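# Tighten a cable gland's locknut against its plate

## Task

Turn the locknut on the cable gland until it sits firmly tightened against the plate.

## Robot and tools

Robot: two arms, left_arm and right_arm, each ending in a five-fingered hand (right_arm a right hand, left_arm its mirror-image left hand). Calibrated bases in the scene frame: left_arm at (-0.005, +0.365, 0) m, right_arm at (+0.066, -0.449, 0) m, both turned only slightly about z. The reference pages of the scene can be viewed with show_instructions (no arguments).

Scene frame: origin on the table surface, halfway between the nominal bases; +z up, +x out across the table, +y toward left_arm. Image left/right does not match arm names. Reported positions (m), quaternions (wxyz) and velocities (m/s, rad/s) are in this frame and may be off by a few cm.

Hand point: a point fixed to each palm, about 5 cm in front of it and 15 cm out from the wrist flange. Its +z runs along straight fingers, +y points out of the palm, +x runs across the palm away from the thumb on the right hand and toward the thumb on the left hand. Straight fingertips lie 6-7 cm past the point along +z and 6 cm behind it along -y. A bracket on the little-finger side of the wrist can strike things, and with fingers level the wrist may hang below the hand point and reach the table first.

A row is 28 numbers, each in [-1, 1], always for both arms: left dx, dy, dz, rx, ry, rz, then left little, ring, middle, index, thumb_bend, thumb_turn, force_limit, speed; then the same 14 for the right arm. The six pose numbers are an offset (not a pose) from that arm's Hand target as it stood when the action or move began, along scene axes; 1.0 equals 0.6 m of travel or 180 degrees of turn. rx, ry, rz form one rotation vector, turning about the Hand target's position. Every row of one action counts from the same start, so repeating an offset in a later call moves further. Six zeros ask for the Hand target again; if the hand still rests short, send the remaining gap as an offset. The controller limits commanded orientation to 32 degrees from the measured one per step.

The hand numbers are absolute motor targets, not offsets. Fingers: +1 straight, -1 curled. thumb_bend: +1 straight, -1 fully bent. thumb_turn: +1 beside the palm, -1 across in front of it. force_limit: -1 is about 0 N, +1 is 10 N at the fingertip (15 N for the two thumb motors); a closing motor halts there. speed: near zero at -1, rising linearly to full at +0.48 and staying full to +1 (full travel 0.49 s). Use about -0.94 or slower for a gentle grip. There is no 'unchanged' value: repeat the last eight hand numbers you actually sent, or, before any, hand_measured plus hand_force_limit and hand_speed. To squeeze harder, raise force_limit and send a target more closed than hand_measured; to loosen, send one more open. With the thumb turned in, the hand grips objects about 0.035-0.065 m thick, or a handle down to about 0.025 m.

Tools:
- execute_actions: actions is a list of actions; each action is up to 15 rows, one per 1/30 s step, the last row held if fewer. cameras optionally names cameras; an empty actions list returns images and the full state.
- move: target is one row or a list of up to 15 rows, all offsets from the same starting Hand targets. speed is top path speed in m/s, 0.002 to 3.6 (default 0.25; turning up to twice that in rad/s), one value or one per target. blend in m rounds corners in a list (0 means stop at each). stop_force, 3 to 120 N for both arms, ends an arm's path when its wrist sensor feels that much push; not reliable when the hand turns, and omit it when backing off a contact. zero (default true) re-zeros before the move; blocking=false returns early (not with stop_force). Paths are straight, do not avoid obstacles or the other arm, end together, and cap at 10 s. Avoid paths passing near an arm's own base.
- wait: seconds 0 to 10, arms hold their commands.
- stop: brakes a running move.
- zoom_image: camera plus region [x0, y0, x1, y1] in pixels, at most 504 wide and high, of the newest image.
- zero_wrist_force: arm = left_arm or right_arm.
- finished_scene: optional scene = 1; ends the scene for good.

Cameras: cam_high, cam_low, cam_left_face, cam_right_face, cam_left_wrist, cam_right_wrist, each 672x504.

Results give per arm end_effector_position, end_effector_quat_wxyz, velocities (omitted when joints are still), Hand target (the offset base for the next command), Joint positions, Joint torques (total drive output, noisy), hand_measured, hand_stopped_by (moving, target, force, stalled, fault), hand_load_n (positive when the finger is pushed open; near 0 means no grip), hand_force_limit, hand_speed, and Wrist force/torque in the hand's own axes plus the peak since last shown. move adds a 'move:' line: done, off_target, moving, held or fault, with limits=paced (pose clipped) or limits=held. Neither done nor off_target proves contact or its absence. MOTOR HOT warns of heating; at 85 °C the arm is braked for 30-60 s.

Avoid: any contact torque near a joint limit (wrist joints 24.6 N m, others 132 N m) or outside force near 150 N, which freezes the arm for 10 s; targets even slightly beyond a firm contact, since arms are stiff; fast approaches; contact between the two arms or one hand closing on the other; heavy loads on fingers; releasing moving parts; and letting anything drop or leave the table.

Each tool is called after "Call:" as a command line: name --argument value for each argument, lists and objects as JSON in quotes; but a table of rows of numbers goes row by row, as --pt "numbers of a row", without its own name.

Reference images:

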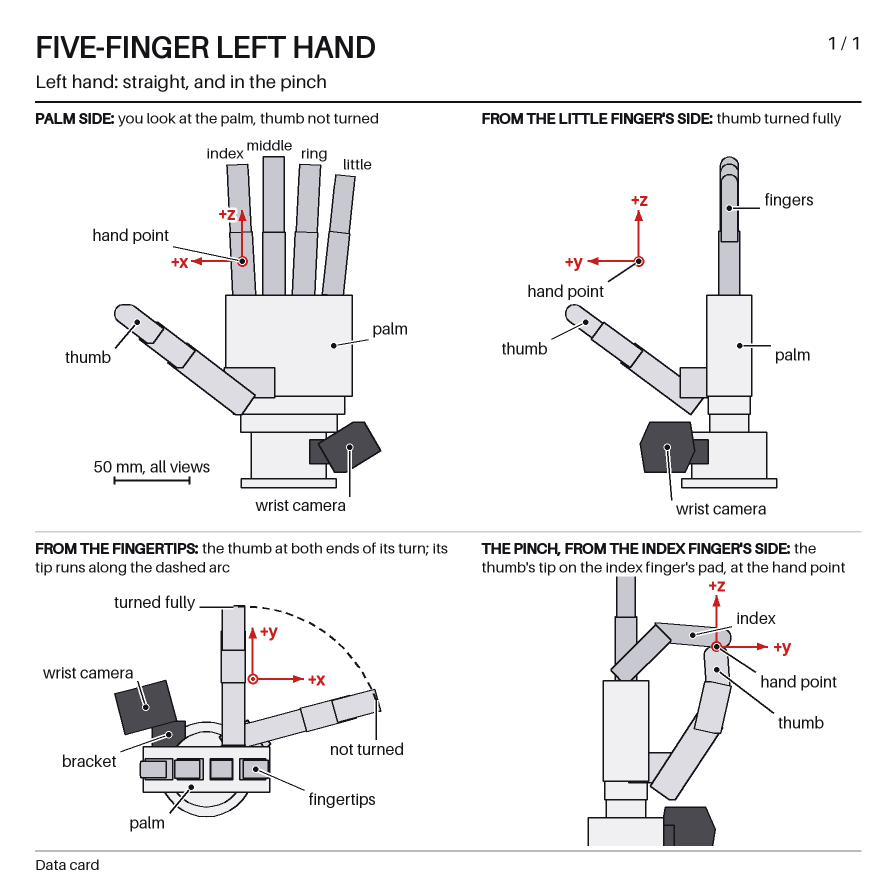

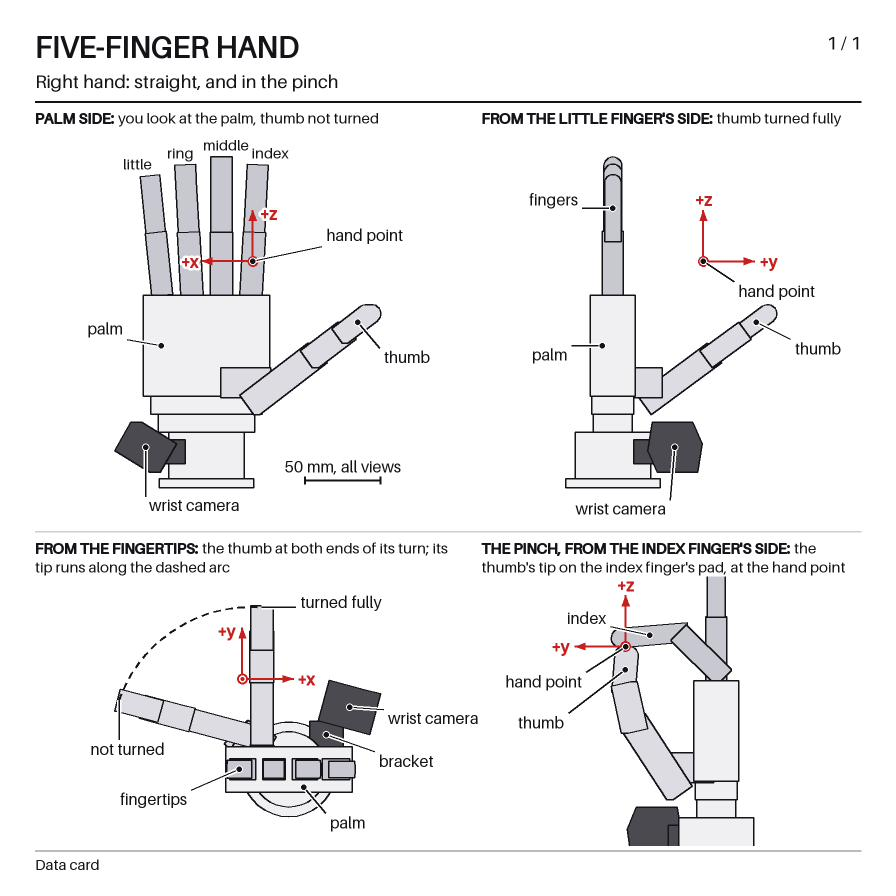

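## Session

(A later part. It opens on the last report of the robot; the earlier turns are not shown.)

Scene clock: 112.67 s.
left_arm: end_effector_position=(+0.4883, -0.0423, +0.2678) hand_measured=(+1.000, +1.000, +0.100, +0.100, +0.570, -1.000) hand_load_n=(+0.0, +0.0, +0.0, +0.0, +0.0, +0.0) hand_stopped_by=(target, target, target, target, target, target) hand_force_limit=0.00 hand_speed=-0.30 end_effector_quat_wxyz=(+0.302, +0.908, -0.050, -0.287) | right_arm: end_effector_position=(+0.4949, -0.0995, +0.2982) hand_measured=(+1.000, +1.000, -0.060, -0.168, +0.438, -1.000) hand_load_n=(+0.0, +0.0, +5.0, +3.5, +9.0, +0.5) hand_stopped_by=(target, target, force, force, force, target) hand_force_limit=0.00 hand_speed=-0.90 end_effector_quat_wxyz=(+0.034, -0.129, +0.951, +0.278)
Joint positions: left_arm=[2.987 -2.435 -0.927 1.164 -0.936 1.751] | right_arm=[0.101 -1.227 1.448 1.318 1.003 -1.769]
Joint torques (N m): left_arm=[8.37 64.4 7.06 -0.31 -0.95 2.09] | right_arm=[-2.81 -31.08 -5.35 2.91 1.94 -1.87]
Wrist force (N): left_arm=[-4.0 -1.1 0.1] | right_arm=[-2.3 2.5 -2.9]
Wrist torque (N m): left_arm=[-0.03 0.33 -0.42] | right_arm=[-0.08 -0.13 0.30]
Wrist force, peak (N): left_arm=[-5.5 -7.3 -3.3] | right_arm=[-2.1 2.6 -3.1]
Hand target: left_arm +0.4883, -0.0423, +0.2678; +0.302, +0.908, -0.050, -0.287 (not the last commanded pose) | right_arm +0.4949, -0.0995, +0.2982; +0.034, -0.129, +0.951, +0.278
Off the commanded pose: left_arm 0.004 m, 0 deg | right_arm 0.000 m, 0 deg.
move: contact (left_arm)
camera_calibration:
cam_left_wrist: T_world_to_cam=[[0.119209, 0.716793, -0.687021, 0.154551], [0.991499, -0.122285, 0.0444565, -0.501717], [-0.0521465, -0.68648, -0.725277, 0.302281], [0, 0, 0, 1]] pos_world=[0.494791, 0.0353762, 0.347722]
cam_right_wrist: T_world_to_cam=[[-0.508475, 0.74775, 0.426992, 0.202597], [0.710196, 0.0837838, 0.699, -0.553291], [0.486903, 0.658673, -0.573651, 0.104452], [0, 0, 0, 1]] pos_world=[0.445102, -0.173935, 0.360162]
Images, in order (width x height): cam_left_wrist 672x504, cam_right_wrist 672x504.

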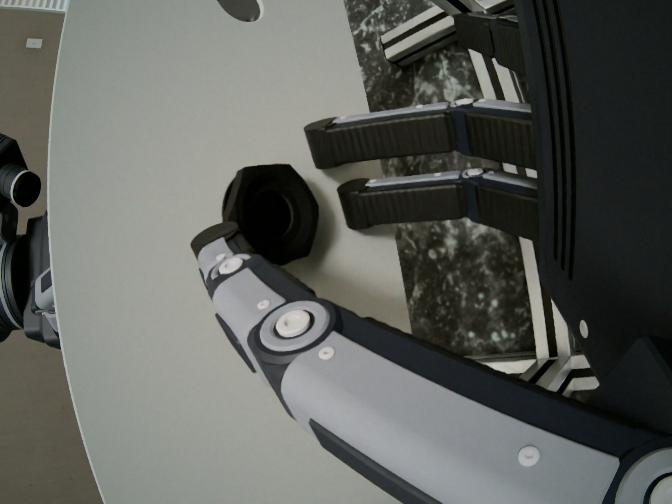

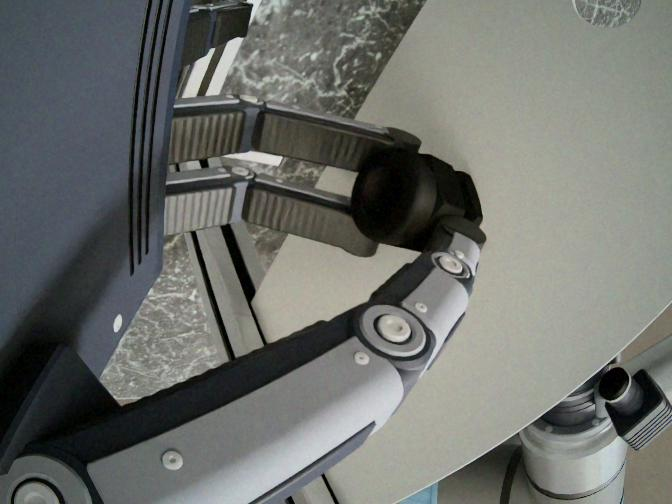

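Call:
move --target '[-0.0025, 0.0060, -0.0012, -0.0021,0.0388,0, 1,1,0.1,0.1,0.55,-1, 0, -0.3, 0, 0, 0, 0,0,0, 1,1,-0.25,-0.25,0.3,-1, 0, -0.9]' --speed 0.04

Call:
move --target '[0, -0.0100, 0, 0,0,0, 1,1,0.05,0.05,0.53,-1, 0, -0.3, 0, 0, 0, 0,0,0, 1,1,-0.25,-0.25,0.3,-1, 0, -0.9]' --speed 0.015 --stop_force 3 --cameras '["cam_left_wrist"]'

Call:
zoom_image --camera "cam_left_wrist" --region '[180, 100, 400, 290]'

Scene clock: 115.27 s.
left_arm: end_effector_position=(+0.4868, -0.0388, +0.2671) hand_measured=(+1.000, +1.000, +0.100, +0.100, +0.550, -1.000) hand_load_n=(+0.0, +0.0, +0.0, +0.0, +0.0, +0.0) hand_stopped_by=(target, target, target, target, target, target) hand_force_limit=0.00 hand_speed=-0.30 end_effector_quat_wxyz=(+0.308, +0.887, -0.032, -0.341) | right_arm: end_effector_position=(+0.4949, -0.0995, +0.2982) hand_measured=(+1.000, +1.000, -0.060, -0.168, +0.438, -1.000) hand_load_n=(+0.0, +0.0, +5.0, +3.0, +9.5, +0.5) hand_stopped_by=(target, target, force, force, force, target) hand_force_limit=0.00 hand_speed=-0.90 end_effector_quat_wxyz=(+0.034, -0.129, +0.951, +0.278)
Joint positions: left_arm=[2.997 -2.465 -0.94 1.071 -0.925 1.779] | right_arm=[0.101 -1.227 1.448 1.318 1.003 -1.769]
Joint torques (N m): left_arm=[10.3 46 6.45 -4.98 3.16 1.85] | right_arm=[-1.46 -29.1 -5.2 4.32 1.75 -1.82]
Wrist force (N): left_arm=[-3.4 2.2 2.2] | right_arm=[-2.4 2.5 -2.6]
Wrist torque (N m): left_arm=[-0.09 0.41 -0.47] | right_arm=[-0.05 -0.09 0.28]
Wrist force, peak (N): left_arm=[-3.4 2.8 2.4] | right_arm=[-2.4 2.9 -2.9]
Hand target: left_arm +0.4868, -0.0387, +0.2671; +0.308, +0.887, -0.032, -0.341 | right_arm +0.4949, -0.0995, +0.2982; +0.034, -0.129, +0.951, +0.278
Off the commanded pose: left_arm 0.000 m, 0 deg | right_arm 0.000 m, 0 deg.
move: done

Scene clock: 116.70 s.
left_arm: end_effector_position=(+0.4868, -0.0426, +0.2671) hand_measured=(+1.000, +1.000, +0.050, +0.050, +0.530, -1.000) hand_load_n=(+0.0, +0.0, +0.5, +0.0, +0.0, +0.0) hand_stopped_by=(target, target, target, target, target, target) hand_force_limit=0.00 hand_speed=-0.30 end_effector_quat_wxyz=(+0.308, +0.887, -0.032, -0.341) | right_arm: end_effector_position=(+0.4949, -0.0995, +0.2982) hand_measured=(+1.000, +1.000, -0.060, -0.168, +0.438, -1.000) hand_load_n=(+0.5, +0.0, +5.0, +3.5, +9.0, +0.5) hand_stopped_by=(target, target, force, force, force, target) hand_force_limit=0.00 hand_speed=-0.90 end_effector_quat_wxyz=(+0.034, -0.129, +0.951, +0.278)
Joint positions: left_arm=[2.992 -2.469 -0.931 1.07 -0.921 1.774] | right_arm=[0.101 -1.227 1.448 1.318 1.003 -1.769]
Joint torques (N m): left_arm=[8.23 63.74 6.54 -0.37 -1.03 1.97] | right_arm=[-2.85 -28.03 -5.32 4.82 1.73 -1.7]
Wrist force (N): left_arm=[-4.2 -0.9 0.4] | right_arm=[-2.3 2.8 -2.6]
Wrist torque (N m): left_arm=[-0.06 0.34 -0.42] | right_arm=[-0.05 -0.13 0.30]
Wrist force, peak (N): left_arm=[-5.5 -5.8 -1.4] | right_arm=[-2.2 2.9 -3.1]
Hand target: left_arm +0.4868, -0.0426, +0.2671; +0.308, +0.887, -0.032, -0.341 (not the last commanded pose) | right_arm +0.4949, -0.0995, +0.2982; +0.034, -0.129, +0.951, +0.278
Off the commanded pose: left_arm 0.002 m, 0 deg | right_arm 0.000 m, 0 deg.
move: contact (left_arm)
camera_calibration:
cam_left_wrist: T_world_to_cam=[[0.0344679, 0.712288, -0.70104, 0.199214], [0.989598, -0.122354, -0.075662, -0.467203], [-0.139668, -0.69114, -0.709096, 0.339609], [0, 0, 0, 1]] pos_world=[0.502909, 0.0356559, 0.345123]
Images, in order (width x height): cam_left_wrist 672x504.

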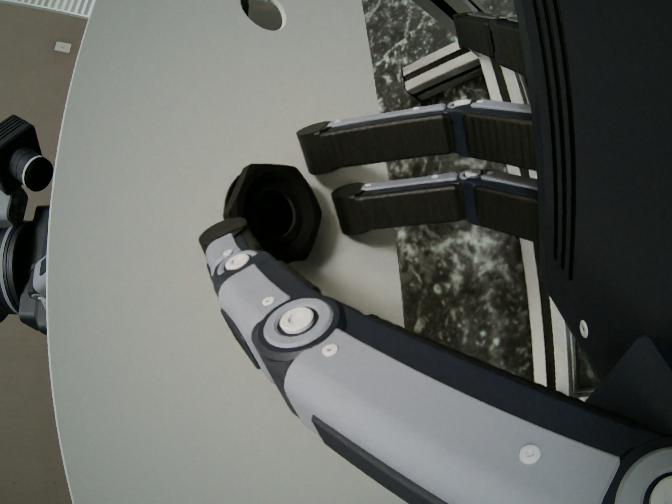

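Scaled by 2.291 from the camera's 672x504 image, which has a finer 960x720 frame.

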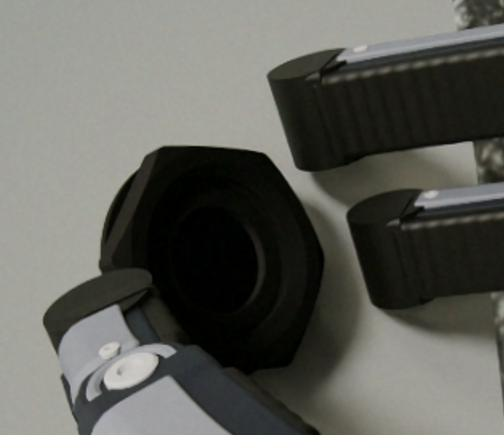

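Call:
move --target '[0, 0.0006, 0, 0,0,0, 1,1,-0.2,-0.2,0.38,-1, 0, -0.93, 0, 0, 0, 0,0,0, 1,1,-0.25,-0.25,0.3,-1, 0, -0.9]' --speed 0.02 --cameras '["cam_left_wrist"]'

Call:
zoom_image --camera "cam_left_wrist" --region '[180, 100, 400, 290]'

Scene clock: 118.53 s.
left_arm: end_effector_position=(+0.4868, -0.0422, +0.2671) hand_measured=(+1.000, +1.000, -0.046, -0.098, +0.380, -1.000) hand_load_n=(+0.0, +0.0, +4.5, +5.5, +0.0, +0.0) hand_stopped_by=(target, target, force, force, target, target) hand_force_limit=0.00 hand_speed=-0.93 end_effector_quat_wxyz=(+0.308, +0.887, -0.032, -0.341) | right_arm: end_effector_position=(+0.4949, -0.0995, +0.2982) hand_measured=(+1.000, +1.000, -0.060, -0.168, +0.438, -1.000) hand_load_n=(+0.0, +0.0, +5.0, +3.0, +9.5, +1.5) hand_stopped_by=(target, target, force, force, force, target) hand_force_limit=0.00 hand_speed=-0.90 end_effector_quat_wxyz=(+0.034, -0.129, +0.951, +0.278)
Joint positions: left_arm=[2.992 -2.469 -0.932 1.07 -0.921 1.774] | right_arm=[0.101 -1.227 1.448 1.318 1.003 -1.769]
Joint torques (N m): left_arm=[9.37 67.48 13.25 -2.89 4.91 1.93] | right_arm=[-0.62 -26.69 -5.75 4.6 1.92 -1.81]
Wrist force (N): left_arm=[-4.6 -6.9 8.8] | right_arm=[-3.7 5.8 -0.1]
Wrist torque (N m): left_arm=[-0.09 0.44 -0.34] | right_arm=[0.00 -0.20 0.37]
Wrist force, peak (N): left_arm=[-4.5 -7.3 9.1] | right_arm=[-4.0 6.1 -0.1]
Hand target: left_arm +0.4868, -0.0422, +0.2671; +0.308, +0.887, -0.032, -0.341 | right_arm +0.4949, -0.0995, +0.2982; +0.034, -0.129, +0.951, +0.278
Off the commanded pose: left_arm 0.000 m, 0 deg | right_arm 0.000 m, 0 deg.
move: done
camera_calibration:
cam_left_wrist: T_world_to_cam=[[0.0344679, 0.712288, -0.70104, 0.198859], [0.989598, -0.122354, -0.075662, -0.467161], [-0.139668, -0.69114, -0.709096, 0.339815], [0, 0, 0, 1]] pos_world=[0.502909, 0.0360559, 0.345023]
Images, in order (width x height): cam_left_wrist 672x504.

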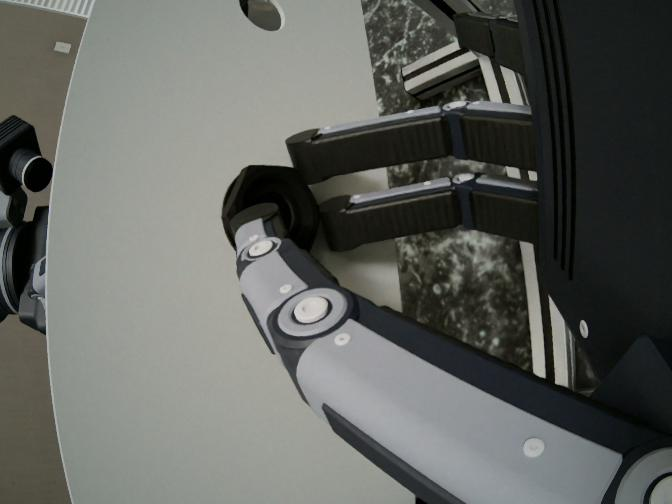

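Scaled by 2.291 from the camera's 672x504 image, which has a finer 960x720 frame.

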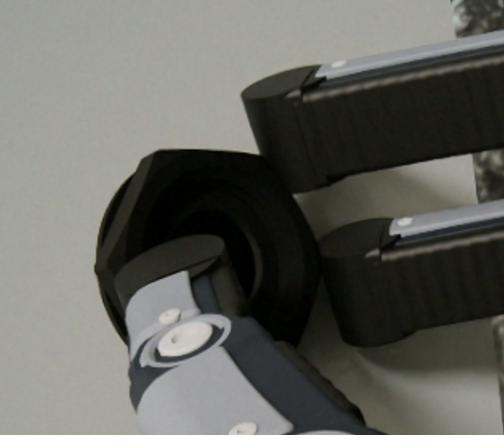

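Call:
move --pt "0 0 0 0 0 0 1 1 0.05 0.05 0.6 -1 0 -0.3 0 0 0 0 0 0 1 1 -0.25 -0.25 0.3 -1 0 -0.9" --pt "-0.0020 0.0070 -0.0027 0.01275 -0.00447 -0.00976 1 1 0.05 0.05 0.6 -1 0 -0.3 0 0 0 0 0 0 1 1 -0.25 -0.25 0.3 -1 0 -0.9" --speed 0.04

Call:
move --target '[0, -0.0120, 0, 0,0,0, 1,1,0.02,0.02,0.57,-1, 0, -0.3, 0, 0, 0, 0,0,0, 1,1,-0.25,-0.25,0.3,-1, 0, -0.9]' --speed 0.015 --stop_force 3 --cameras '["cam_left_wrist"]'

Call:
zoom_image --camera "cam_left_wrist" --region '[180, 100, 400, 290]'

Scene clock: 120.83 s.
left_arm: end_effector_position=(+0.4856, -0.0380, +0.2655) hand_measured=(+1.000, +1.000, +0.050, +0.050, +0.600, -1.000) hand_load_n=(+0.0, +0.0, +0.0, +0.5, +0.0, +0.0) hand_stopped_by=(target, target, target, target, target, target) hand_force_limit=0.00 hand_speed=-0.30 end_effector_quat_wxyz=(+0.285, +0.895, -0.041, -0.340) | right_arm: end_effector_position=(+0.4949, -0.0995, +0.2982) hand_measured=(+1.000, +1.000, -0.060, -0.168, +0.438, -1.000) hand_load_n=(+0.0, +0.0, +6.0, +3.5, +8.5, +0.0) hand_stopped_by=(target, target, force, force, force, target) hand_force_limit=0.00 hand_speed=-0.90 end_effector_quat_wxyz=(+0.034, -0.129, +0.951, +0.278)
Joint positions: left_arm=[2.985 -2.478 -0.892 1.056 -0.968 1.761] | right_arm=[0.101 -1.227 1.448 1.318 1.003 -1.769]
Joint torques (N m): left_arm=[-8.74 47.25 27.16 -5.02 -1.78 -2.11] | right_arm=[-2.53 -24.9 -6.02 4.93 -1.62 -1.75]
Wrist force (N): left_arm=[-3.4 2.3 2.2] | right_arm=[-0.7 3.0 0.3]
Wrist torque (N m): left_arm=[-0.08 0.40 -0.37] | right_arm=[0.04 -0.19 0.28]
Wrist force, peak (N): left_arm=[-4.8 -7.3 9.1] | right_arm=[-3.8 6.1 0.3]
Hand target: left_arm +0.4856, -0.0380, +0.2655; +0.285, +0.895, -0.041, -0.340 | right_arm +0.4949, -0.0995, +0.2982; +0.034, -0.129, +0.951, +0.278
Off the commanded pose: left_arm 0.000 m, 0 deg | right_arm 0.000 m, 0 deg.
move: done

Scene clock: 122.27 s.
left_arm: end_effector_position=(+0.4856, -0.0425, +0.2655) hand_measured=(+1.000, +1.000, +0.020, +0.020, +0.570, -1.000) hand_load_n=(+0.0, +0.0, +0.0, +0.0, -0.5, -0.5) hand_stopped_by=(target, target, target, target, target, target) hand_force_limit=0.00 hand_speed=-0.30 end_effector_quat_wxyz=(+0.285, +0.895, -0.041, -0.340) | right_arm: end_effector_position=(+0.4949, -0.0995, +0.2982) hand_measured=(+1.000, +1.000, -0.060, -0.168, +0.438, -1.000) hand_load_n=(+0.0, +0.0, +5.5, +3.0, +8.5, +0.0) hand_stopped_by=(target, target, force, force, force, target) hand_force_limit=0.00 hand_speed=-0.90 end_effector_quat_wxyz=(+0.034, -0.129, +0.951, +0.278)
Joint positions: left_arm=[2.978 -2.483 -0.882 1.054 -0.963 1.754] | right_arm=[0.101 -1.227 1.448 1.318 1.003 -1.769]
Joint torques (N m): left_arm=[8.95 64.72 6.96 -0.07 -1.53 2.06] | right_arm=[-2.02 -24.09 -5.53 4.55 -1.76 -1.78]
Wrist force (N): left_arm=[-3.7 0.0 0.5] | right_arm=[-0.5 2.8 0.5]
Wrist torque (N m): left_arm=[-0.23 0.37 -0.38] | right_arm=[0.01 -0.21 0.28]
Wrist force, peak (N): left_arm=[-4.2 -4.4 -2.7] | right_arm=[-0.9 3.2 0.5]
Hand target: left_arm +0.4856, -0.0425, +0.2655; +0.285, +0.895, -0.041, -0.340 (not the last commanded pose) | right_arm +0.4949, -0.0995, +0.2982; +0.034, -0.129, +0.951, +0.278
Off the commanded pose: left_arm 0.003 m, 0 deg | right_arm 0.000 m, 0 deg.
move: contact (left_arm)
camera_calibration:
cam_left_wrist: T_world_to_cam=[[0.0664027, 0.738165, -0.671344, 0.175777], [0.986424, -0.149843, -0.0671902, -0.467973], [-0.150194, -0.657769, -0.738094, 0.352533], [0, 0, 0, 1]] pos_world=[0.502896, 0.0320102, 0.346766]
Images, in order (width x height): cam_left_wrist 672x504.

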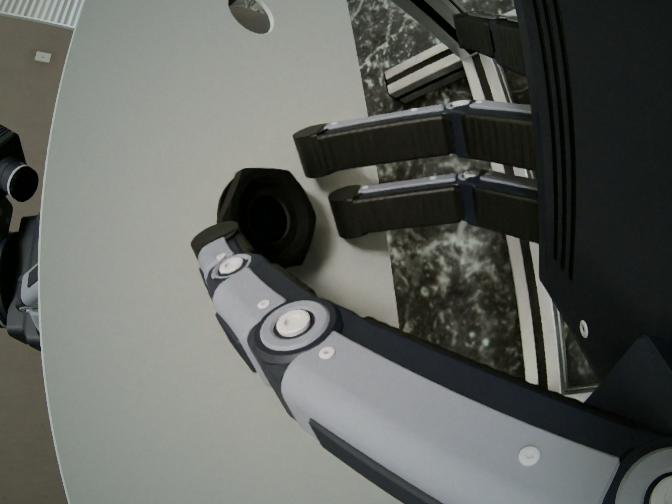

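Scaled by 2.291 from the camera's 672x504 image, which has a finer 960x720 frame.

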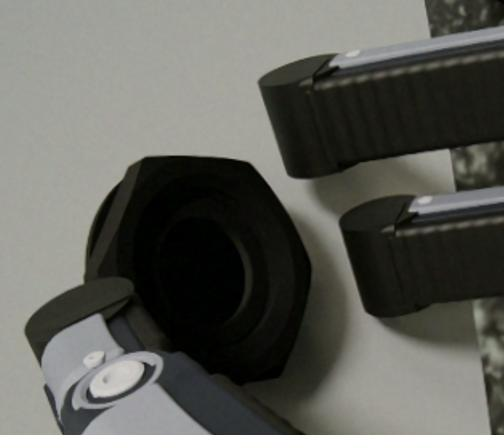

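Call:
move --target '[0, 0, 0, 0,0,0, 1,1,-0.03,-0.07,0.50,-1, -0.5, -0.6, 0, 0, 0, 0,0,0, 1,1,-0.25,-0.25,0.3,-1, 0, -0.9]' --speed 0.02

Call:
move --target '[0, -0.0060, 0, 0,0,0, 1,1,-0.03,-0.07,0.50,-1, -0.5, -0.6, 0, 0, 0, 0,0,0, 1,1,-0.25,-0.25,0.3,-1, 0, -0.9]' --speed 0.01 --stop_force 3 --cameras '["cam_left_wrist"]'

Call:
zoom_image --camera "cam_left_wrist" --region '[180, 100, 400, 290]'

Scene clock: 123.00 s.
left_arm: end_effector_position=(+0.4856, -0.0425, +0.2655) hand_measured=(+1.000, +1.000, -0.030, -0.070, +0.520, -1.000) hand_load_n=(+0.0, +0.0, +0.0, +0.0, +5.5, +0.5) hand_stopped_by=(target, target, target, target, force, target) hand_force_limit=-0.50 hand_speed=-0.60 end_effector_quat_wxyz=(+0.285, +0.895, -0.041, -0.340) | right_arm: end_effector_position=(+0.4949, -0.0995, +0.2982) hand_measured=(+1.000, +1.000, -0.060, -0.168, +0.438, -1.000) hand_load_n=(+0.0, +0.0, +5.5, +3.5, +9.0, +0.5) hand_stopped_by=(target, target, force, force, force, target) hand_force_limit=0.00 hand_speed=-0.90 end_effector_quat_wxyz=(+0.034, -0.129, +0.951, +0.278)
Joint positions: left_arm=[2.978 -2.483 -0.882 1.054 -0.963 1.754] | right_arm=[0.101 -1.227 1.448 1.318 1.003 -1.769]
Joint torques (N m): left_arm=[8.1 60.84 7.11 -0.76 -1.33 1.82] | right_arm=[-2.46 -23.34 -5.66 4.87 -1.7 -1.76]
Wrist force (N): left_arm=[-3.1 5.3 -2.2] | right_arm=[-0.4 2.3 0.9]
Wrist torque (N m): left_arm=[-0.09 0.36 -0.48] | right_arm=[0.03 -0.17 0.27]
Wrist force, peak (N): left_arm=[-3.1 5.3 -2.2] | right_arm=[-0.7 3.2 0.7]
Hand target: left_arm +0.4856, -0.0425, +0.2655; +0.285, +0.895, -0.041, -0.340 | right_arm +0.4949, -0.0995, +0.2982; +0.034, -0.129, +0.951, +0.278
Off the commanded pose: left_arm 0.000 m, 0 deg | right_arm 0.000 m, 0 deg.
move: done

Scene clock: 124.17 s.
left_arm: end_effector_position=(+0.4856, -0.0428, +0.2655) hand_measured=(+1.000, +1.000, -0.030, -0.070, +0.520, -1.000) hand_load_n=(+0.0, +0.0, +0.0, +0.0, +5.0, +0.0) hand_stopped_by=(target, target, target, target, force, target) hand_force_limit=-0.50 hand_speed=-0.60 end_effector_quat_wxyz=(+0.285, +0.895, -0.041, -0.340) | right_arm: end_effector_position=(+0.4949, -0.0995, +0.2982) hand_measured=(+1.000, +1.000, -0.060, -0.168, +0.438, -1.000) hand_load_n=(+0.0, +0.0, +5.5, +3.5, +8.5, +1.0) hand_stopped_by=(target, target, force, force, force, target) hand_force_limit=0.00 hand_speed=-0.90 end_effector_quat_wxyz=(+0.034, -0.129, +0.951, +0.278)
Joint positions: left_arm=[2.978 -2.484 -0.881 1.054 -0.963 1.754] | right_arm=[0.101 -1.227 1.448 1.318 1.003 -1.769]
Joint torques (N m): left_arm=[7.84 63.15 5.32 -0.6 -2.53 1.89] | right_arm=[-1.64 -24.54 -5.93 4.45 -1.79 -1.68]
Wrist force (N): left_arm=[-3.5 4.2 -3.1] | right_arm=[-0.3 2.7 1.1]
Wrist torque (N m): left_arm=[-0.18 0.37 -0.43] | right_arm=[0.09 -0.17 0.29]
Wrist force, peak (N): left_arm=[-3.6 2.6 -5.3] | right_arm=[-0.3 2.7 1.1]
Hand target: left_arm +0.4856, -0.0428, +0.2655; +0.285, +0.895, -0.041, -0.340 (not the last commanded pose) | right_arm +0.4949, -0.0995, +0.2982; +0.034, -0.129, +0.951, +0.278
Off the commanded pose: left_arm 0.003 m, 0 deg | right_arm 0.000 m, 0 deg.
move: contact (left_arm)
camera_calibration:
cam_left_wrist: T_world_to_cam=[[0.066559, 0.738188, -0.671304, 0.175905], [0.986415, -0.149947, -0.067085, -0.468047], [-0.150182, -0.657719, -0.73814, 0.352344], [0, 0, 0, 1]] pos_world=[0.502897, 0.0317104, 0.346766]
Images, in order (width x height): cam_left_wrist 672x504.

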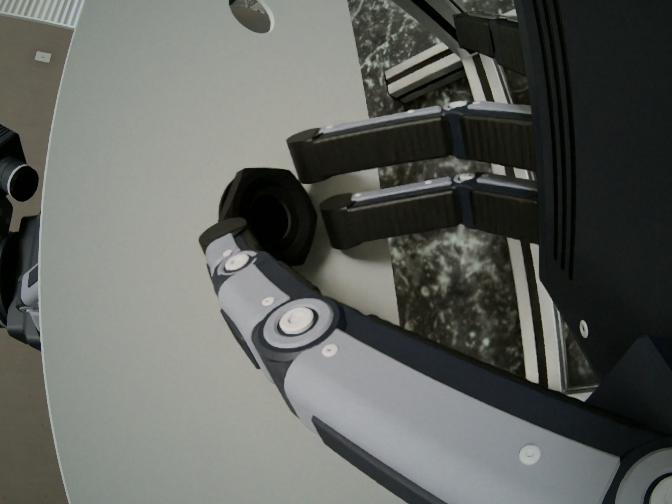

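Scaled by 2.291 from the camera's 672x504 image, which has a finer 960x720 frame.

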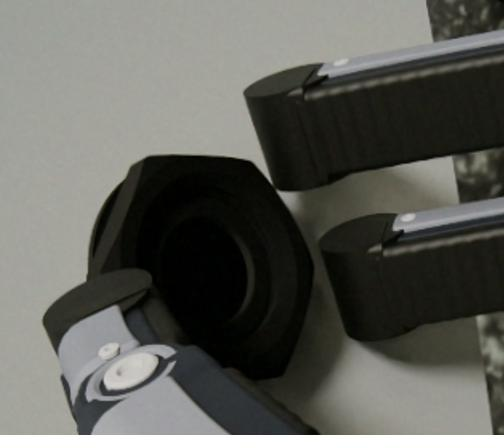

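Call:
move --target '[0, 0, 0, 0,0,0, 1,1,-0.3,-0.3,0.3,-1, 0, -0.93, 0, 0, 0, 0,0,0, 1,1,-0.25,-0.25,0.3,-1, 0, -0.9]' --speed 0.02 --cameras '["cam_left_wrist"]'

Call:
zoom_image --camera "cam_left_wrist" --region '[180, 100, 400, 290]'

Scene clock: 125.70 s.
left_arm: end_effector_position=(+0.4856, -0.0428, +0.2655) hand_measured=(+1.000, +1.000, -0.080, -0.300, +0.512, -1.000) hand_load_n=(+0.0, +0.0, +4.5, +0.0, +6.5, +2.5) hand_stopped_by=(target, target, force, target, force, target) hand_force_limit=0.00 hand_speed=-0.93 end_effector_quat_wxyz=(+0.285, +0.895, -0.041, -0.340) | right_arm: end_effector_position=(+0.4949, -0.0995, +0.2982) hand_measured=(+1.000, +1.000, -0.060, -0.168, +0.438, -1.000) hand_load_n=(+0.0, +0.0, +4.5, +3.5, +8.5, +1.5) hand_stopped_by=(target, target, force, force, force, target) hand_force_limit=0.00 hand_speed=-0.90 end_effector_quat_wxyz=(+0.034, -0.129, +0.951, +0.278)
Joint positions: left_arm=[2.978 -2.483 -0.881 1.054 -0.963 1.754] | right_arm=[0.101 -1.227 1.448 1.318 1.003 -1.769]
Joint torques (N m): left_arm=[-7.3 57.88 14.39 -4.62 2.73 1.72] | right_arm=[-0.69 -21.77 -6.07 3.65 -1.79 -1.82]
Wrist force (N): left_arm=[-2.3 0.3 -0.8] | right_arm=[-3.2 -0.3 -5.2]
Wrist torque (N m): left_arm=[-0.15 0.35 -0.38] | right_arm=[-0.12 -0.08 0.27]
Wrist force, peak (N): left_arm=[-1.4 -13.0 -1.7] | right_arm=[-1.7 -1.9 -9.9]
Hand target: left_arm +0.4856, -0.0428, +0.2655; +0.285, +0.895, -0.041, -0.340 | right_arm +0.4949, -0.0995, +0.2982; +0.034, -0.129, +0.951, +0.278
Off the commanded pose: left_arm 0.000 m, 0 deg | right_arm 0.000 m, 0 deg.
move: done
camera_calibration:
cam_left_wrist: T_world_to_cam=[[0.0665466, 0.738194, -0.671298, 0.175909], [0.986431, -0.149872, -0.0670214, -0.46808], [-0.150084, -0.657729, -0.738151, 0.352299], [0, 0, 0, 1]] pos_world=[0.502897, 0.0317103, 0.346766]
Images, in order (width x height): cam_left_wrist 672x504.

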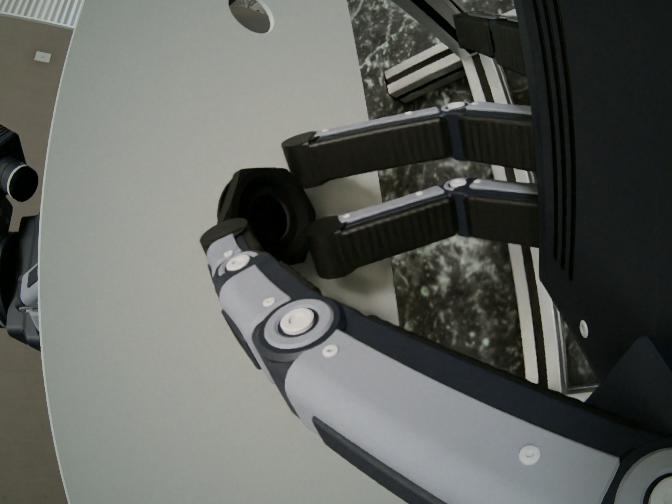

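Scaled by 2.291 from the camera's 672x504 image, which has a finer 960x720 frame.

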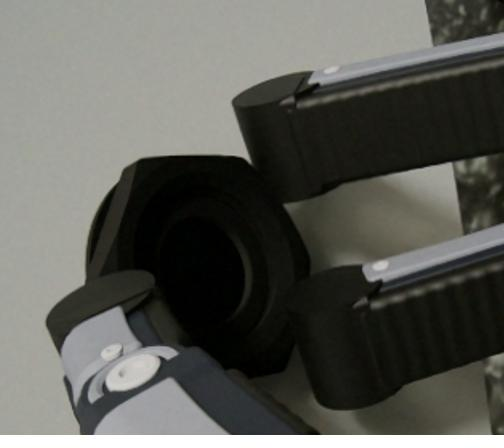

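Call:
move --target '[0, 0, 0, 0,0,0, 1,1,-0.35,0.3,0.3,-1, 0.6, -0.9, 0, 0, 0, 0,0,0, 1,1,-0.3,-0.3,0.25,-1, 0.6, -0.9]' --speed 0.02 --cameras '["cam_left_wrist","cam_right_wrist"]'

Call:
zoom_image --camera "cam_left_wrist" --region '[180, 100, 400, 290]'

Scene clock: 128.87 s.
left_arm: end_effector_position=(+0.4856, -0.0428, +0.2655) hand_measured=(+1.000, +1.000, -0.094, +0.300, +0.512, -1.000) hand_load_n=(+0.0, +0.0, +9.5, +0.0, +7.5, +3.0) hand_stopped_by=(target, target, force, target, force, target) hand_force_limit=0.60 hand_speed=-0.90 end_effector_quat_wxyz=(+0.285, +0.895, -0.041, -0.340) | right_arm: end_effector_position=(+0.4949, -0.0995, +0.2982) hand_measured=(+1.000, +1.000, -0.066, -0.192, +0.436, -1.000) hand_load_n=(+0.0, +0.0, +5.5, +8.5, +13.0, +0.0) hand_stopped_by=(target, target, force, force, force, target) hand_force_limit=0.60 hand_speed=-0.90 end_effector_quat_wxyz=(+0.034, -0.129, +0.951, +0.278)
Joint positions: left_arm=[2.978 -2.484 -0.881 1.054 -0.963 1.754] | right_arm=[0.101 -1.227 1.448 1.318 1.003 -1.769]
Joint torques (N m): left_arm=[-4.79 51.54 22.75 -5.13 4.33 1.24] | right_arm=[0.63 -20.61 -6.32 0.3 -1.76 -1.69]
Wrist force (N): left_arm=[-3.2 -5.1 1.2] | right_arm=[-3.9 -0.2 -3.0]
Wrist torque (N m): left_arm=[-0.30 0.42 -0.28] | right_arm=[-0.09 -0.09 0.26]
Wrist force, peak (N): left_arm=[-1.5 -14.3 -1.9] | right_arm=[-1.8 -3.4 -7.5]
Hand target: left_arm +0.4856, -0.0428, +0.2655; +0.285, +0.895, -0.041, -0.340 | right_arm +0.4949, -0.0995, +0.2982; +0.034, -0.129, +0.951, +0.278
Off the commanded pose: left_arm 0.000 m, 0 deg | right_arm 0.000 m, 0 deg.
move: done
camera_calibration:
cam_left_wrist: T_world_to_cam=[[0.0666261, 0.738182, -0.671303, 0.175871], [0.986426, -0.149932, -0.0669668, -0.468094], [-0.150083, -0.657729, -0.738151, 0.352299], [0, 0, 0, 1]] pos_world=[0.502897, 0.0317104, 0.346766]
cam_right_wrist: T_world_to_cam=[[-0.508475, 0.74775, 0.426992, 0.202597], [0.710196, 0.0837838, 0.699, -0.553291], [0.486903, 0.658673, -0.573651, 0.104452], [0, 0, 0, 1]] pos_world=[0.445102, -0.173935, 0.360162]
Images, in order (width x height): cam_left_wrist 672x504, cam_right_wrist 672x504.

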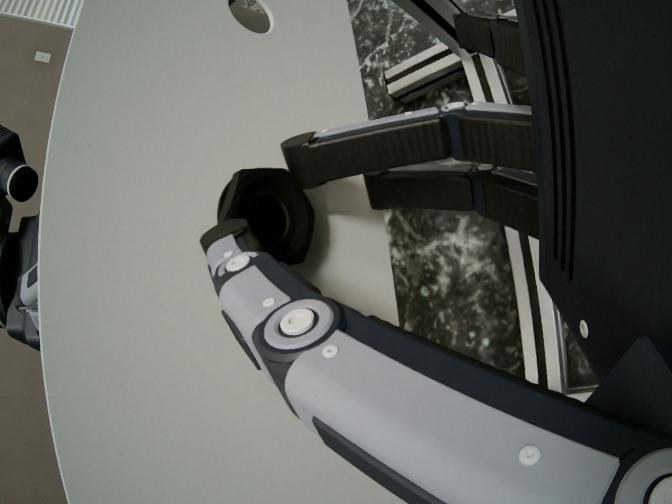

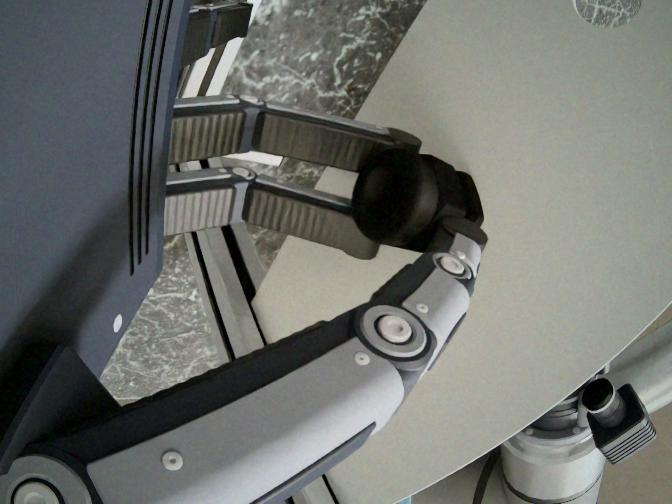

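Scaled by 2.291 from the camera's 672x504 image, which has a finer 960x720 frame.

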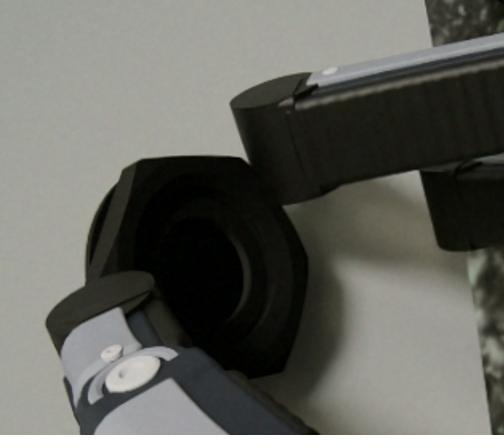

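Call:
move --pt "0 0 0 0 0 0 1 1 0.03 0.35 0.57 -1 0.0 -0.5 0 0 0 0 0 0 1 1 -0.3 -0.3 0.25 -1 0.6 -0.9" --pt "0.0065 0.0010 -0.0052 0 0 0 1 1 0.03 0.35 0.57 -1 0.0 -0.5 0 0 0 0 0 0 1 1 -0.3 -0.3 0.25 -1 0.6 -0.9" --speed 0.03 --cameras '["cam_left_wrist"]'

Call:
zoom_image --camera "cam_left_wrist" --region '[180, 100, 400, 290]'

Scene clock: 130.43 s.
left_arm: end_effector_position=(+0.4895, -0.0422, +0.2624) hand_measured=(+1.000, +1.000, +0.030, +0.350, +0.568, -1.000) hand_load_n=(+0.0, +0.0, +0.0, +0.0, -0.5, -1.5) hand_stopped_by=(target, target, target, target, target, target) hand_force_limit=0.00 hand_speed=-0.50 end_effector_quat_wxyz=(+0.285, +0.895, -0.041, -0.340) | right_arm: end_effector_position=(+0.4949, -0.0995, +0.2982) hand_measured=(+1.000, +1.000, -0.066, -0.192, +0.436, -1.000) hand_load_n=(+0.0, +0.0, +6.5, +8.0, +14.0, -0.5) hand_stopped_by=(target, target, force, force, force, target) hand_force_limit=0.60 hand_speed=-0.90 end_effector_quat_wxyz=(+0.034, -0.129, +0.951, +0.278)
Joint positions: left_arm=[2.979 -2.496 -0.866 1.051 -0.964 1.756] | right_arm=[0.101 -1.227 1.448 1.318 1.003 -1.769]
Joint torques (N m): left_arm=[10.1 47.93 26.18 -4.77 -1.49 1.92] | right_arm=[0.75 -21.6 -7.28 0.53 -1.51 -1.62]
Wrist force (N): left_arm=[-4.6 1.3 1.9] | right_arm=[-2.0 0.8 -0.2]
Wrist torque (N m): left_arm=[-0.16 0.42 -0.42] | right_arm=[-0.01 -0.17 0.27]
Wrist force, peak (N): left_arm=[-2.9 -5.8 1.2] | right_arm=[-3.9 -0.5 -3.1]
Hand target: left_arm +0.4895, -0.0422, +0.2623; +0.285, +0.895, -0.041, -0.340 | right_arm +0.4949, -0.0995, +0.2982; +0.034, -0.129, +0.951, +0.278
Off the commanded pose: left_arm 0.000 m, 0 deg | right_arm 0.000 m, 0 deg.
move: done
camera_calibration:
cam_left_wrist: T_world_to_cam=[[0.0666261, 0.738182, -0.671303, 0.173094], [0.986426, -0.149932, -0.0669668, -0.47196], [-0.150083, -0.657729, -0.738151, 0.350975], [0, 0, 0, 1]] pos_world=[0.506697, 0.0323104, 0.343666]
Images, in order (width x height): cam_left_wrist 672x504.

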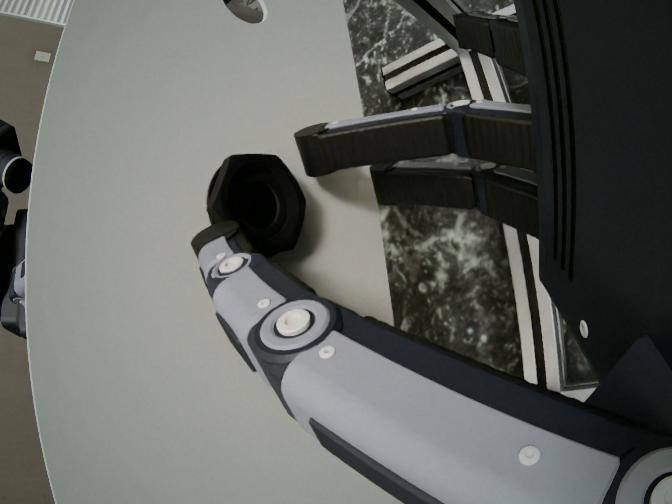

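Scaled by 2.291 from the camera's 672x504 image, which has a finer 960x720 frame.

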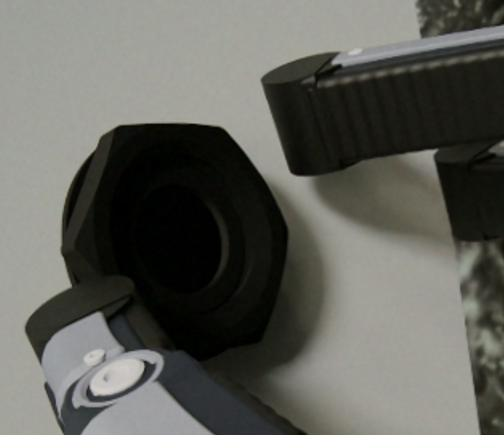

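Call:
move --target '[0.0034, 0.0002, 0.00265, 0.00225,-0.0416,0, 1,1,0.03,0.35,0.57,-1, 0.0, -0.5, 0, 0, 0, 0,0,0, 1,1,-0.3,-0.3,0.25,-1, 0.6, -0.9]' --speed 0.03

Call:
move --target '[0, 0, 0, 0,0,0, 1,1,0.03,0.35,0.35,-1, -0.3, -0.93, 0, 0, 0, 0,0,0, 1,1,-0.3,-0.3,0.25,-1, 0.6, -0.9]' --speed 0.03 --cameras '["cam_left_wrist"]'

Call:
zoom_image --camera "cam_left_wrist" --region '[180, 100, 400, 290]'

Scene clock: 133.53 s.
left_arm: end_effector_position=(+0.4915, -0.0421, +0.2639) hand_measured=(+1.000, +1.000, +0.030, +0.350, +0.568, -1.000) hand_load_n=(+0.0, +0.0, +0.0, +0.0, -1.0, +0.5) hand_stopped_by=(target, target, target, target, target, target) hand_force_limit=0.00 hand_speed=-0.50 end_effector_quat_wxyz=(+0.278, +0.917, -0.059, -0.281) | right_arm: end_effector_position=(+0.4949, -0.0995, +0.2982) hand_measured=(+1.000, +1.000, -0.066, -0.192, +0.436, -1.000) hand_load_n=(+0.0, +0.0, +6.5, +8.0, +13.5, -1.0) hand_stopped_by=(target, target, force, force, force, target) hand_force_limit=0.60 hand_speed=-0.90 end_effector_quat_wxyz=(+0.034, -0.129, +0.951, +0.278)
Joint positions: left_arm=[2.974 -2.456 -0.864 1.151 -0.982 1.731] | right_arm=[0.101 -1.227 1.448 1.318 1.003 -1.769]
Joint torques (N m): left_arm=[-8.98 63.14 6.35 -0.11 -1.48 -2.04] | right_arm=[2.28 -25.96 -6.53 1.55 -1.8 -1.78]
Wrist force (N): left_arm=[-2.7 0.5 1.6] | right_arm=[-1.8 0.3 0.0]
Wrist torque (N m): left_arm=[-0.15 0.37 -0.34] | right_arm=[-0.06 -0.17 0.26]
Wrist force, peak (N): left_arm=[-4.9 1.4 2.0] | right_arm=[-2.2 1.1 0.4]
Hand target: left_arm +0.4915, -0.0421, +0.2639; +0.278, +0.917, -0.059, -0.281 | right_arm +0.4949, -0.0995, +0.2982; +0.034, -0.129, +0.951, +0.278
Off the commanded pose: left_arm 0.000 m, 0 deg | right_arm 0.000 m, 0 deg.
move: done

Scene clock: 134.57 s.
left_arm: end_effector_position=(+0.4915, -0.0421, +0.2639) hand_measured=(+1.000, +1.000, +0.030, +0.350, +0.488, -1.000) hand_load_n=(+0.0, +0.0, +0.0, +0.0, +5.0, +0.0) hand_stopped_by=(target, target, target, target, force, target) hand_force_limit=-0.30 hand_speed=-0.93 end_effector_quat_wxyz=(+0.278, +0.917, -0.059, -0.281) | right_arm: end_effector_position=(+0.4949, -0.0995, +0.2982) hand_measured=(+1.000, +1.000, -0.066, -0.192, +0.436, -1.000) hand_load_n=(+0.0, +0.0, +6.0, +8.5, +13.5, +0.5) hand_stopped_by=(target, target, force, force, force, target) hand_force_limit=0.60 hand_speed=-0.90 end_effector_quat_wxyz=(+0.034, -0.129, +0.951, +0.278)
Joint positions: left_arm=[2.974 -2.456 -0.864 1.151 -0.982 1.73] | right_arm=[0.101 -1.227 1.448 1.318 1.003 -1.769]
Joint torques (N m): left_arm=[-5.58 60.93 7.04 -0.25 -1.54 -2.16] | right_arm=[4.14 -28.62 -6.4 1.76 -1.7 -1.8]
Wrist force (N): left_arm=[-2.7 3.1 -4.6] | right_arm=[-0.8 0.0 0.4]
Wrist torque (N m): left_arm=[-0.19 0.26 -0.33] | right_arm=[0.01 -0.19 0.28]
Wrist force, peak (N): left_arm=[-2.7 3.1 -4.6] | right_arm=[-2.4 0.7 -0.1]
Hand target: left_arm +0.4915, -0.0421, +0.2639; +0.278, +0.917, -0.059, -0.281 | right_arm +0.4949, -0.0995, +0.2982; +0.034, -0.129, +0.951, +0.278
Off the commanded pose: left_arm 0.000 m, 0 deg | right_arm 0.000 m, 0 deg.
move: done
camera_calibration:
cam_left_wrist: T_world_to_cam=[[0.153163, 0.742889, -0.651657, 0.126379], [0.986813, -0.149912, 0.0610375, -0.507858], [-0.0523472, -0.652412, -0.756054, 0.309393], [0, 0, 0, 1]] pos_world=[0.498, 0.0318323, 0.347271]
Images, in order (width x height): cam_left_wrist 672x504.

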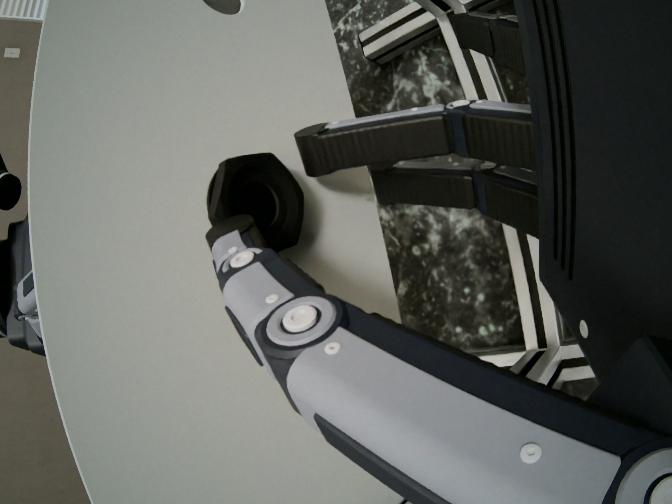

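Scaled by 2.291 from the camera's 672x504 image, which has a finer 960x720 frame.

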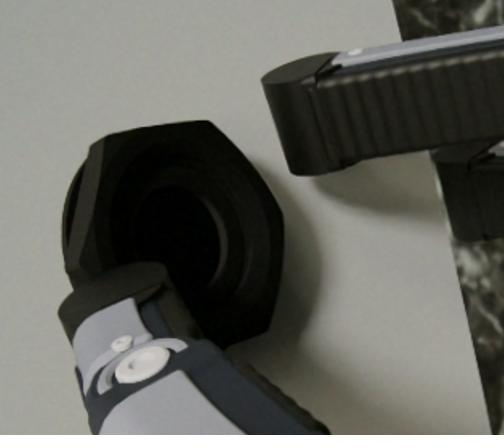

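Call:
move --target '[0, 0, 0, 0,0,0, 1,1,-0.3,0.35,0.35,-1, 0.2, -0.93, 0, 0, 0, 0,0,0, 1,1,-0.3,-0.3,0.25,-1, 0.6, -0.9]' --speed 0.03 --cameras '["cam_left_wrist"]'

Call:
zoom_image --camera "cam_left_wrist" --region '[180, 100, 400, 290]'

Scene clock: 135.57 s.
left_arm: end_effector_position=(+0.4915, -0.0421, +0.2639) hand_measured=(+1.000, +1.000, -0.084, +0.350, +0.488, -1.000) hand_load_n=(+0.0, +0.0, +6.5, +0.0, +5.5, +0.0) hand_stopped_by=(target, target, force, target, force, target) hand_force_limit=0.20 hand_speed=-0.93 end_effector_quat_wxyz=(+0.278, +0.917, -0.059, -0.281) | right_arm: end_effector_position=(+0.4949, -0.0995, +0.2982) hand_measured=(+1.000, +1.000, -0.066, -0.192, +0.436, -1.000) hand_load_n=(+0.0, +0.0, +6.0, +8.0, +13.5, -0.5) hand_stopped_by=(target, target, force, force, force, target) hand_force_limit=0.60 hand_speed=-0.90 end_effector_quat_wxyz=(+0.034, -0.129, +0.951, +0.278)
Joint positions: left_arm=[2.974 -2.456 -0.864 1.151 -0.982 1.73] | right_arm=[0.101 -1.227 1.448 1.318 1.003 -1.769]
Joint torques (N m): left_arm=[-2.88 54.77 6.75 -0.41 0.37 -1.99] | right_arm=[4.29 -28.93 -5.84 1.81 -1.59 -2.02]
Wrist force (N): left_arm=[-4.0 -2.7 -0.2] | right_arm=[-2.1 0.4 -0.5]
Wrist torque (N m): left_arm=[-0.23 0.32 -0.21] | right_arm=[0.01 -0.14 0.26]
Wrist force, peak (N): left_arm=[-2.8 3.0 -4.8] | right_arm=[-2.1 0.4 -0.5]
Hand target: left_arm +0.4915, -0.0421, +0.2639; +0.278, +0.917, -0.059, -0.281 | right_arm +0.4949, -0.0995, +0.2982; +0.034, -0.129, +0.951, +0.278
Off the commanded pose: left_arm 0.000 m, 0 deg | right_arm 0.000 m, 0 deg.
move: done
camera_calibration:
cam_left_wrist: T_world_to_cam=[[0.153236, 0.742878, -0.651652, 0.126341], [0.986802, -0.149967, 0.061086, -0.507867], [-0.0523466, -0.652412, -0.756054, 0.309392], [0, 0, 0, 1]] pos_world=[0.498, 0.0318323, 0.347271]
Images, in order (width x height): cam_left_wrist 672x504.

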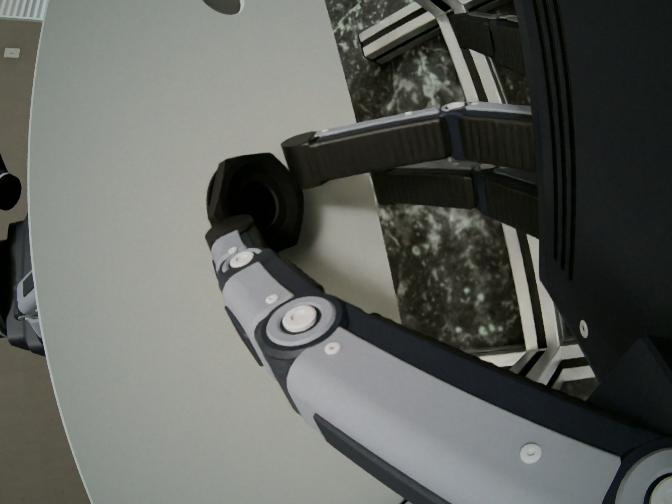

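Scaled by 2.291 from the camera's 672x504 image, which has a finer 960x720 frame.

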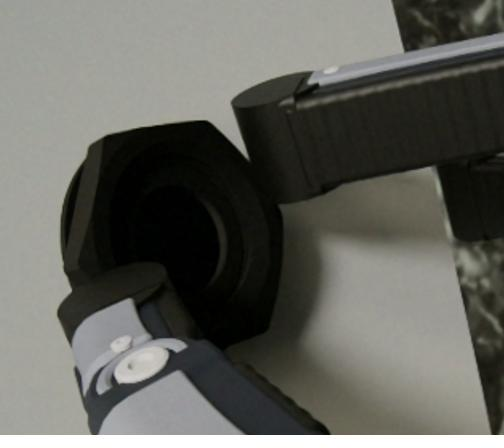

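Call:
move --target '[0.00396, 0.0002, 0.00432, 0.0030,-0.0555,0, 1,1,-0.3,0.35,0.35,-1, 0.2, -0.93, 0, 0, 0, 0,0,0, 1,1,-0.3,-0.3,0.25,-1, 0.6, -0.9]' --speed 0.06 --cameras '["cam_left_wrist","cam_right_wrist"]'

Call:
zoom_image --camera "cam_left_wrist" --region '[180, 100, 400, 290]'

Call:
zoom_image --camera "cam_right_wrist" --region '[300, 120, 540, 300]'

Scene clock: 137.83 s.
left_arm: end_effector_position=(+0.4939, -0.0420, +0.2665) hand_measured=(+1.000, +1.000, -0.084, +0.350, +0.488, -1.000) hand_load_n=(+0.5, +0.0, +5.5, +0.0, +5.0, +3.0) hand_stopped_by=(target, target, force, target, force, target) hand_force_limit=0.20 hand_speed=-0.93 end_effector_quat_wxyz=(+0.268, +0.939, -0.081, -0.201) | right_arm: end_effector_position=(+0.4949, -0.0995, +0.2982) hand_measured=(+1.000, +1.000, -0.066, -0.192, +0.436, -1.000) hand_load_n=(+0.0, +0.0, +6.5, +8.0, +13.5, -1.0) hand_stopped_by=(target, target, force, force, force, target) hand_force_limit=0.60 hand_speed=-0.90 end_effector_quat_wxyz=(+0.034, -0.129, +0.951, +0.278)
Joint positions: left_arm=[2.965 -2.392 -0.886 1.296 -1.01 1.7] | right_arm=[0.101 -1.227 1.448 1.318 1.003 -1.769]
Joint torques (N m): left_arm=[-12.8 62.13 5.99 -0.1 -0.74 -1.8] | right_arm=[4.24 -31.34 -6.16 2.4 -1.48 -1.78]
Wrist force (N): left_arm=[-2.3 -5.2 -4.0] | right_arm=[-3.3 0.7 0.2]
Wrist torque (N m): left_arm=[-0.41 0.22 -0.16] | right_arm=[0.00 -0.20 0.28]
Wrist force, peak (N): left_arm=[-2.4 -5.3 -4.0] | right_arm=[-3.7 0.8 0.1]
Hand target: left_arm +0.4939, -0.0420, +0.2665; +0.268, +0.939, -0.081, -0.201 | right_arm +0.4949, -0.0995, +0.2982; +0.034, -0.129, +0.951, +0.278
Off the commanded pose: left_arm 0.000 m, 0 deg | right_arm 0.000 m, 0 deg.
move: done
camera_calibration:
cam_left_wrist: T_world_to_cam=[[0.263228, 0.74881, -0.608271, 0.0619323], [0.961414, -0.151347, 0.229734, -0.542892], [0.0799673, -0.645273, -0.759755, 0.247496], [0, 0, 0, 1]] pos_world=[0.48585, 0.031162, 0.350429]
cam_right_wrist: T_world_to_cam=[[-0.508475, 0.74775, 0.426992, 0.202597], [0.710196, 0.0837838, 0.699, -0.553291], [0.486903, 0.658673, -0.573651, 0.104452], [0, 0, 0, 1]] pos_world=[0.445102, -0.173935, 0.360162]
Images, in order (width x height): cam_left_wrist 672x504, cam_right_wrist 672x504.

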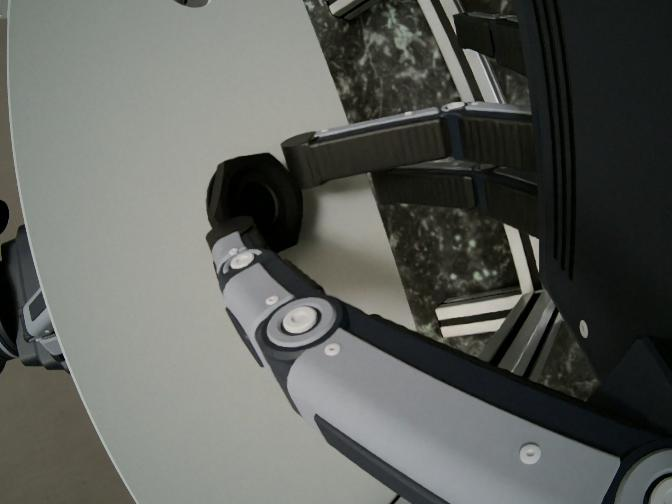

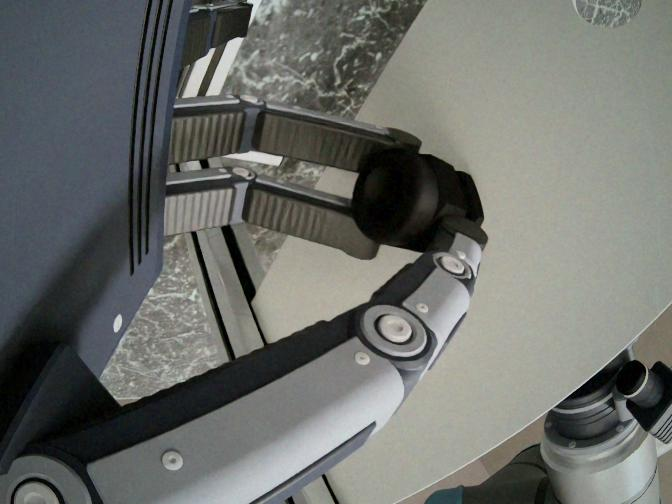

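Scaled by 2.291 from the camera's 672x504 image, which has a finer 960x720 frame.

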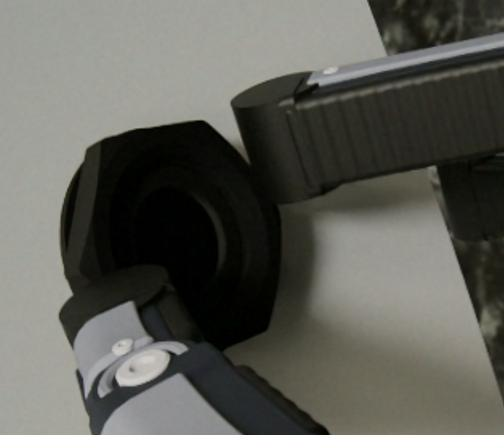

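Scaled by 2.100 from the camera's 672x504 image, which has a finer 960x720 frame.

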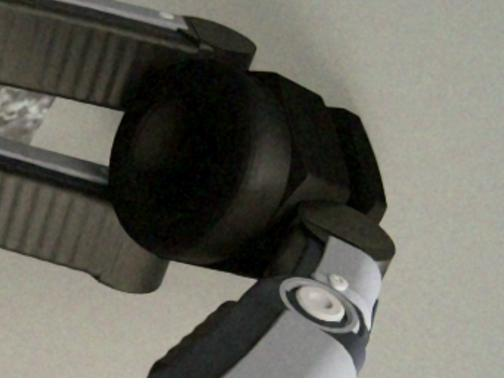

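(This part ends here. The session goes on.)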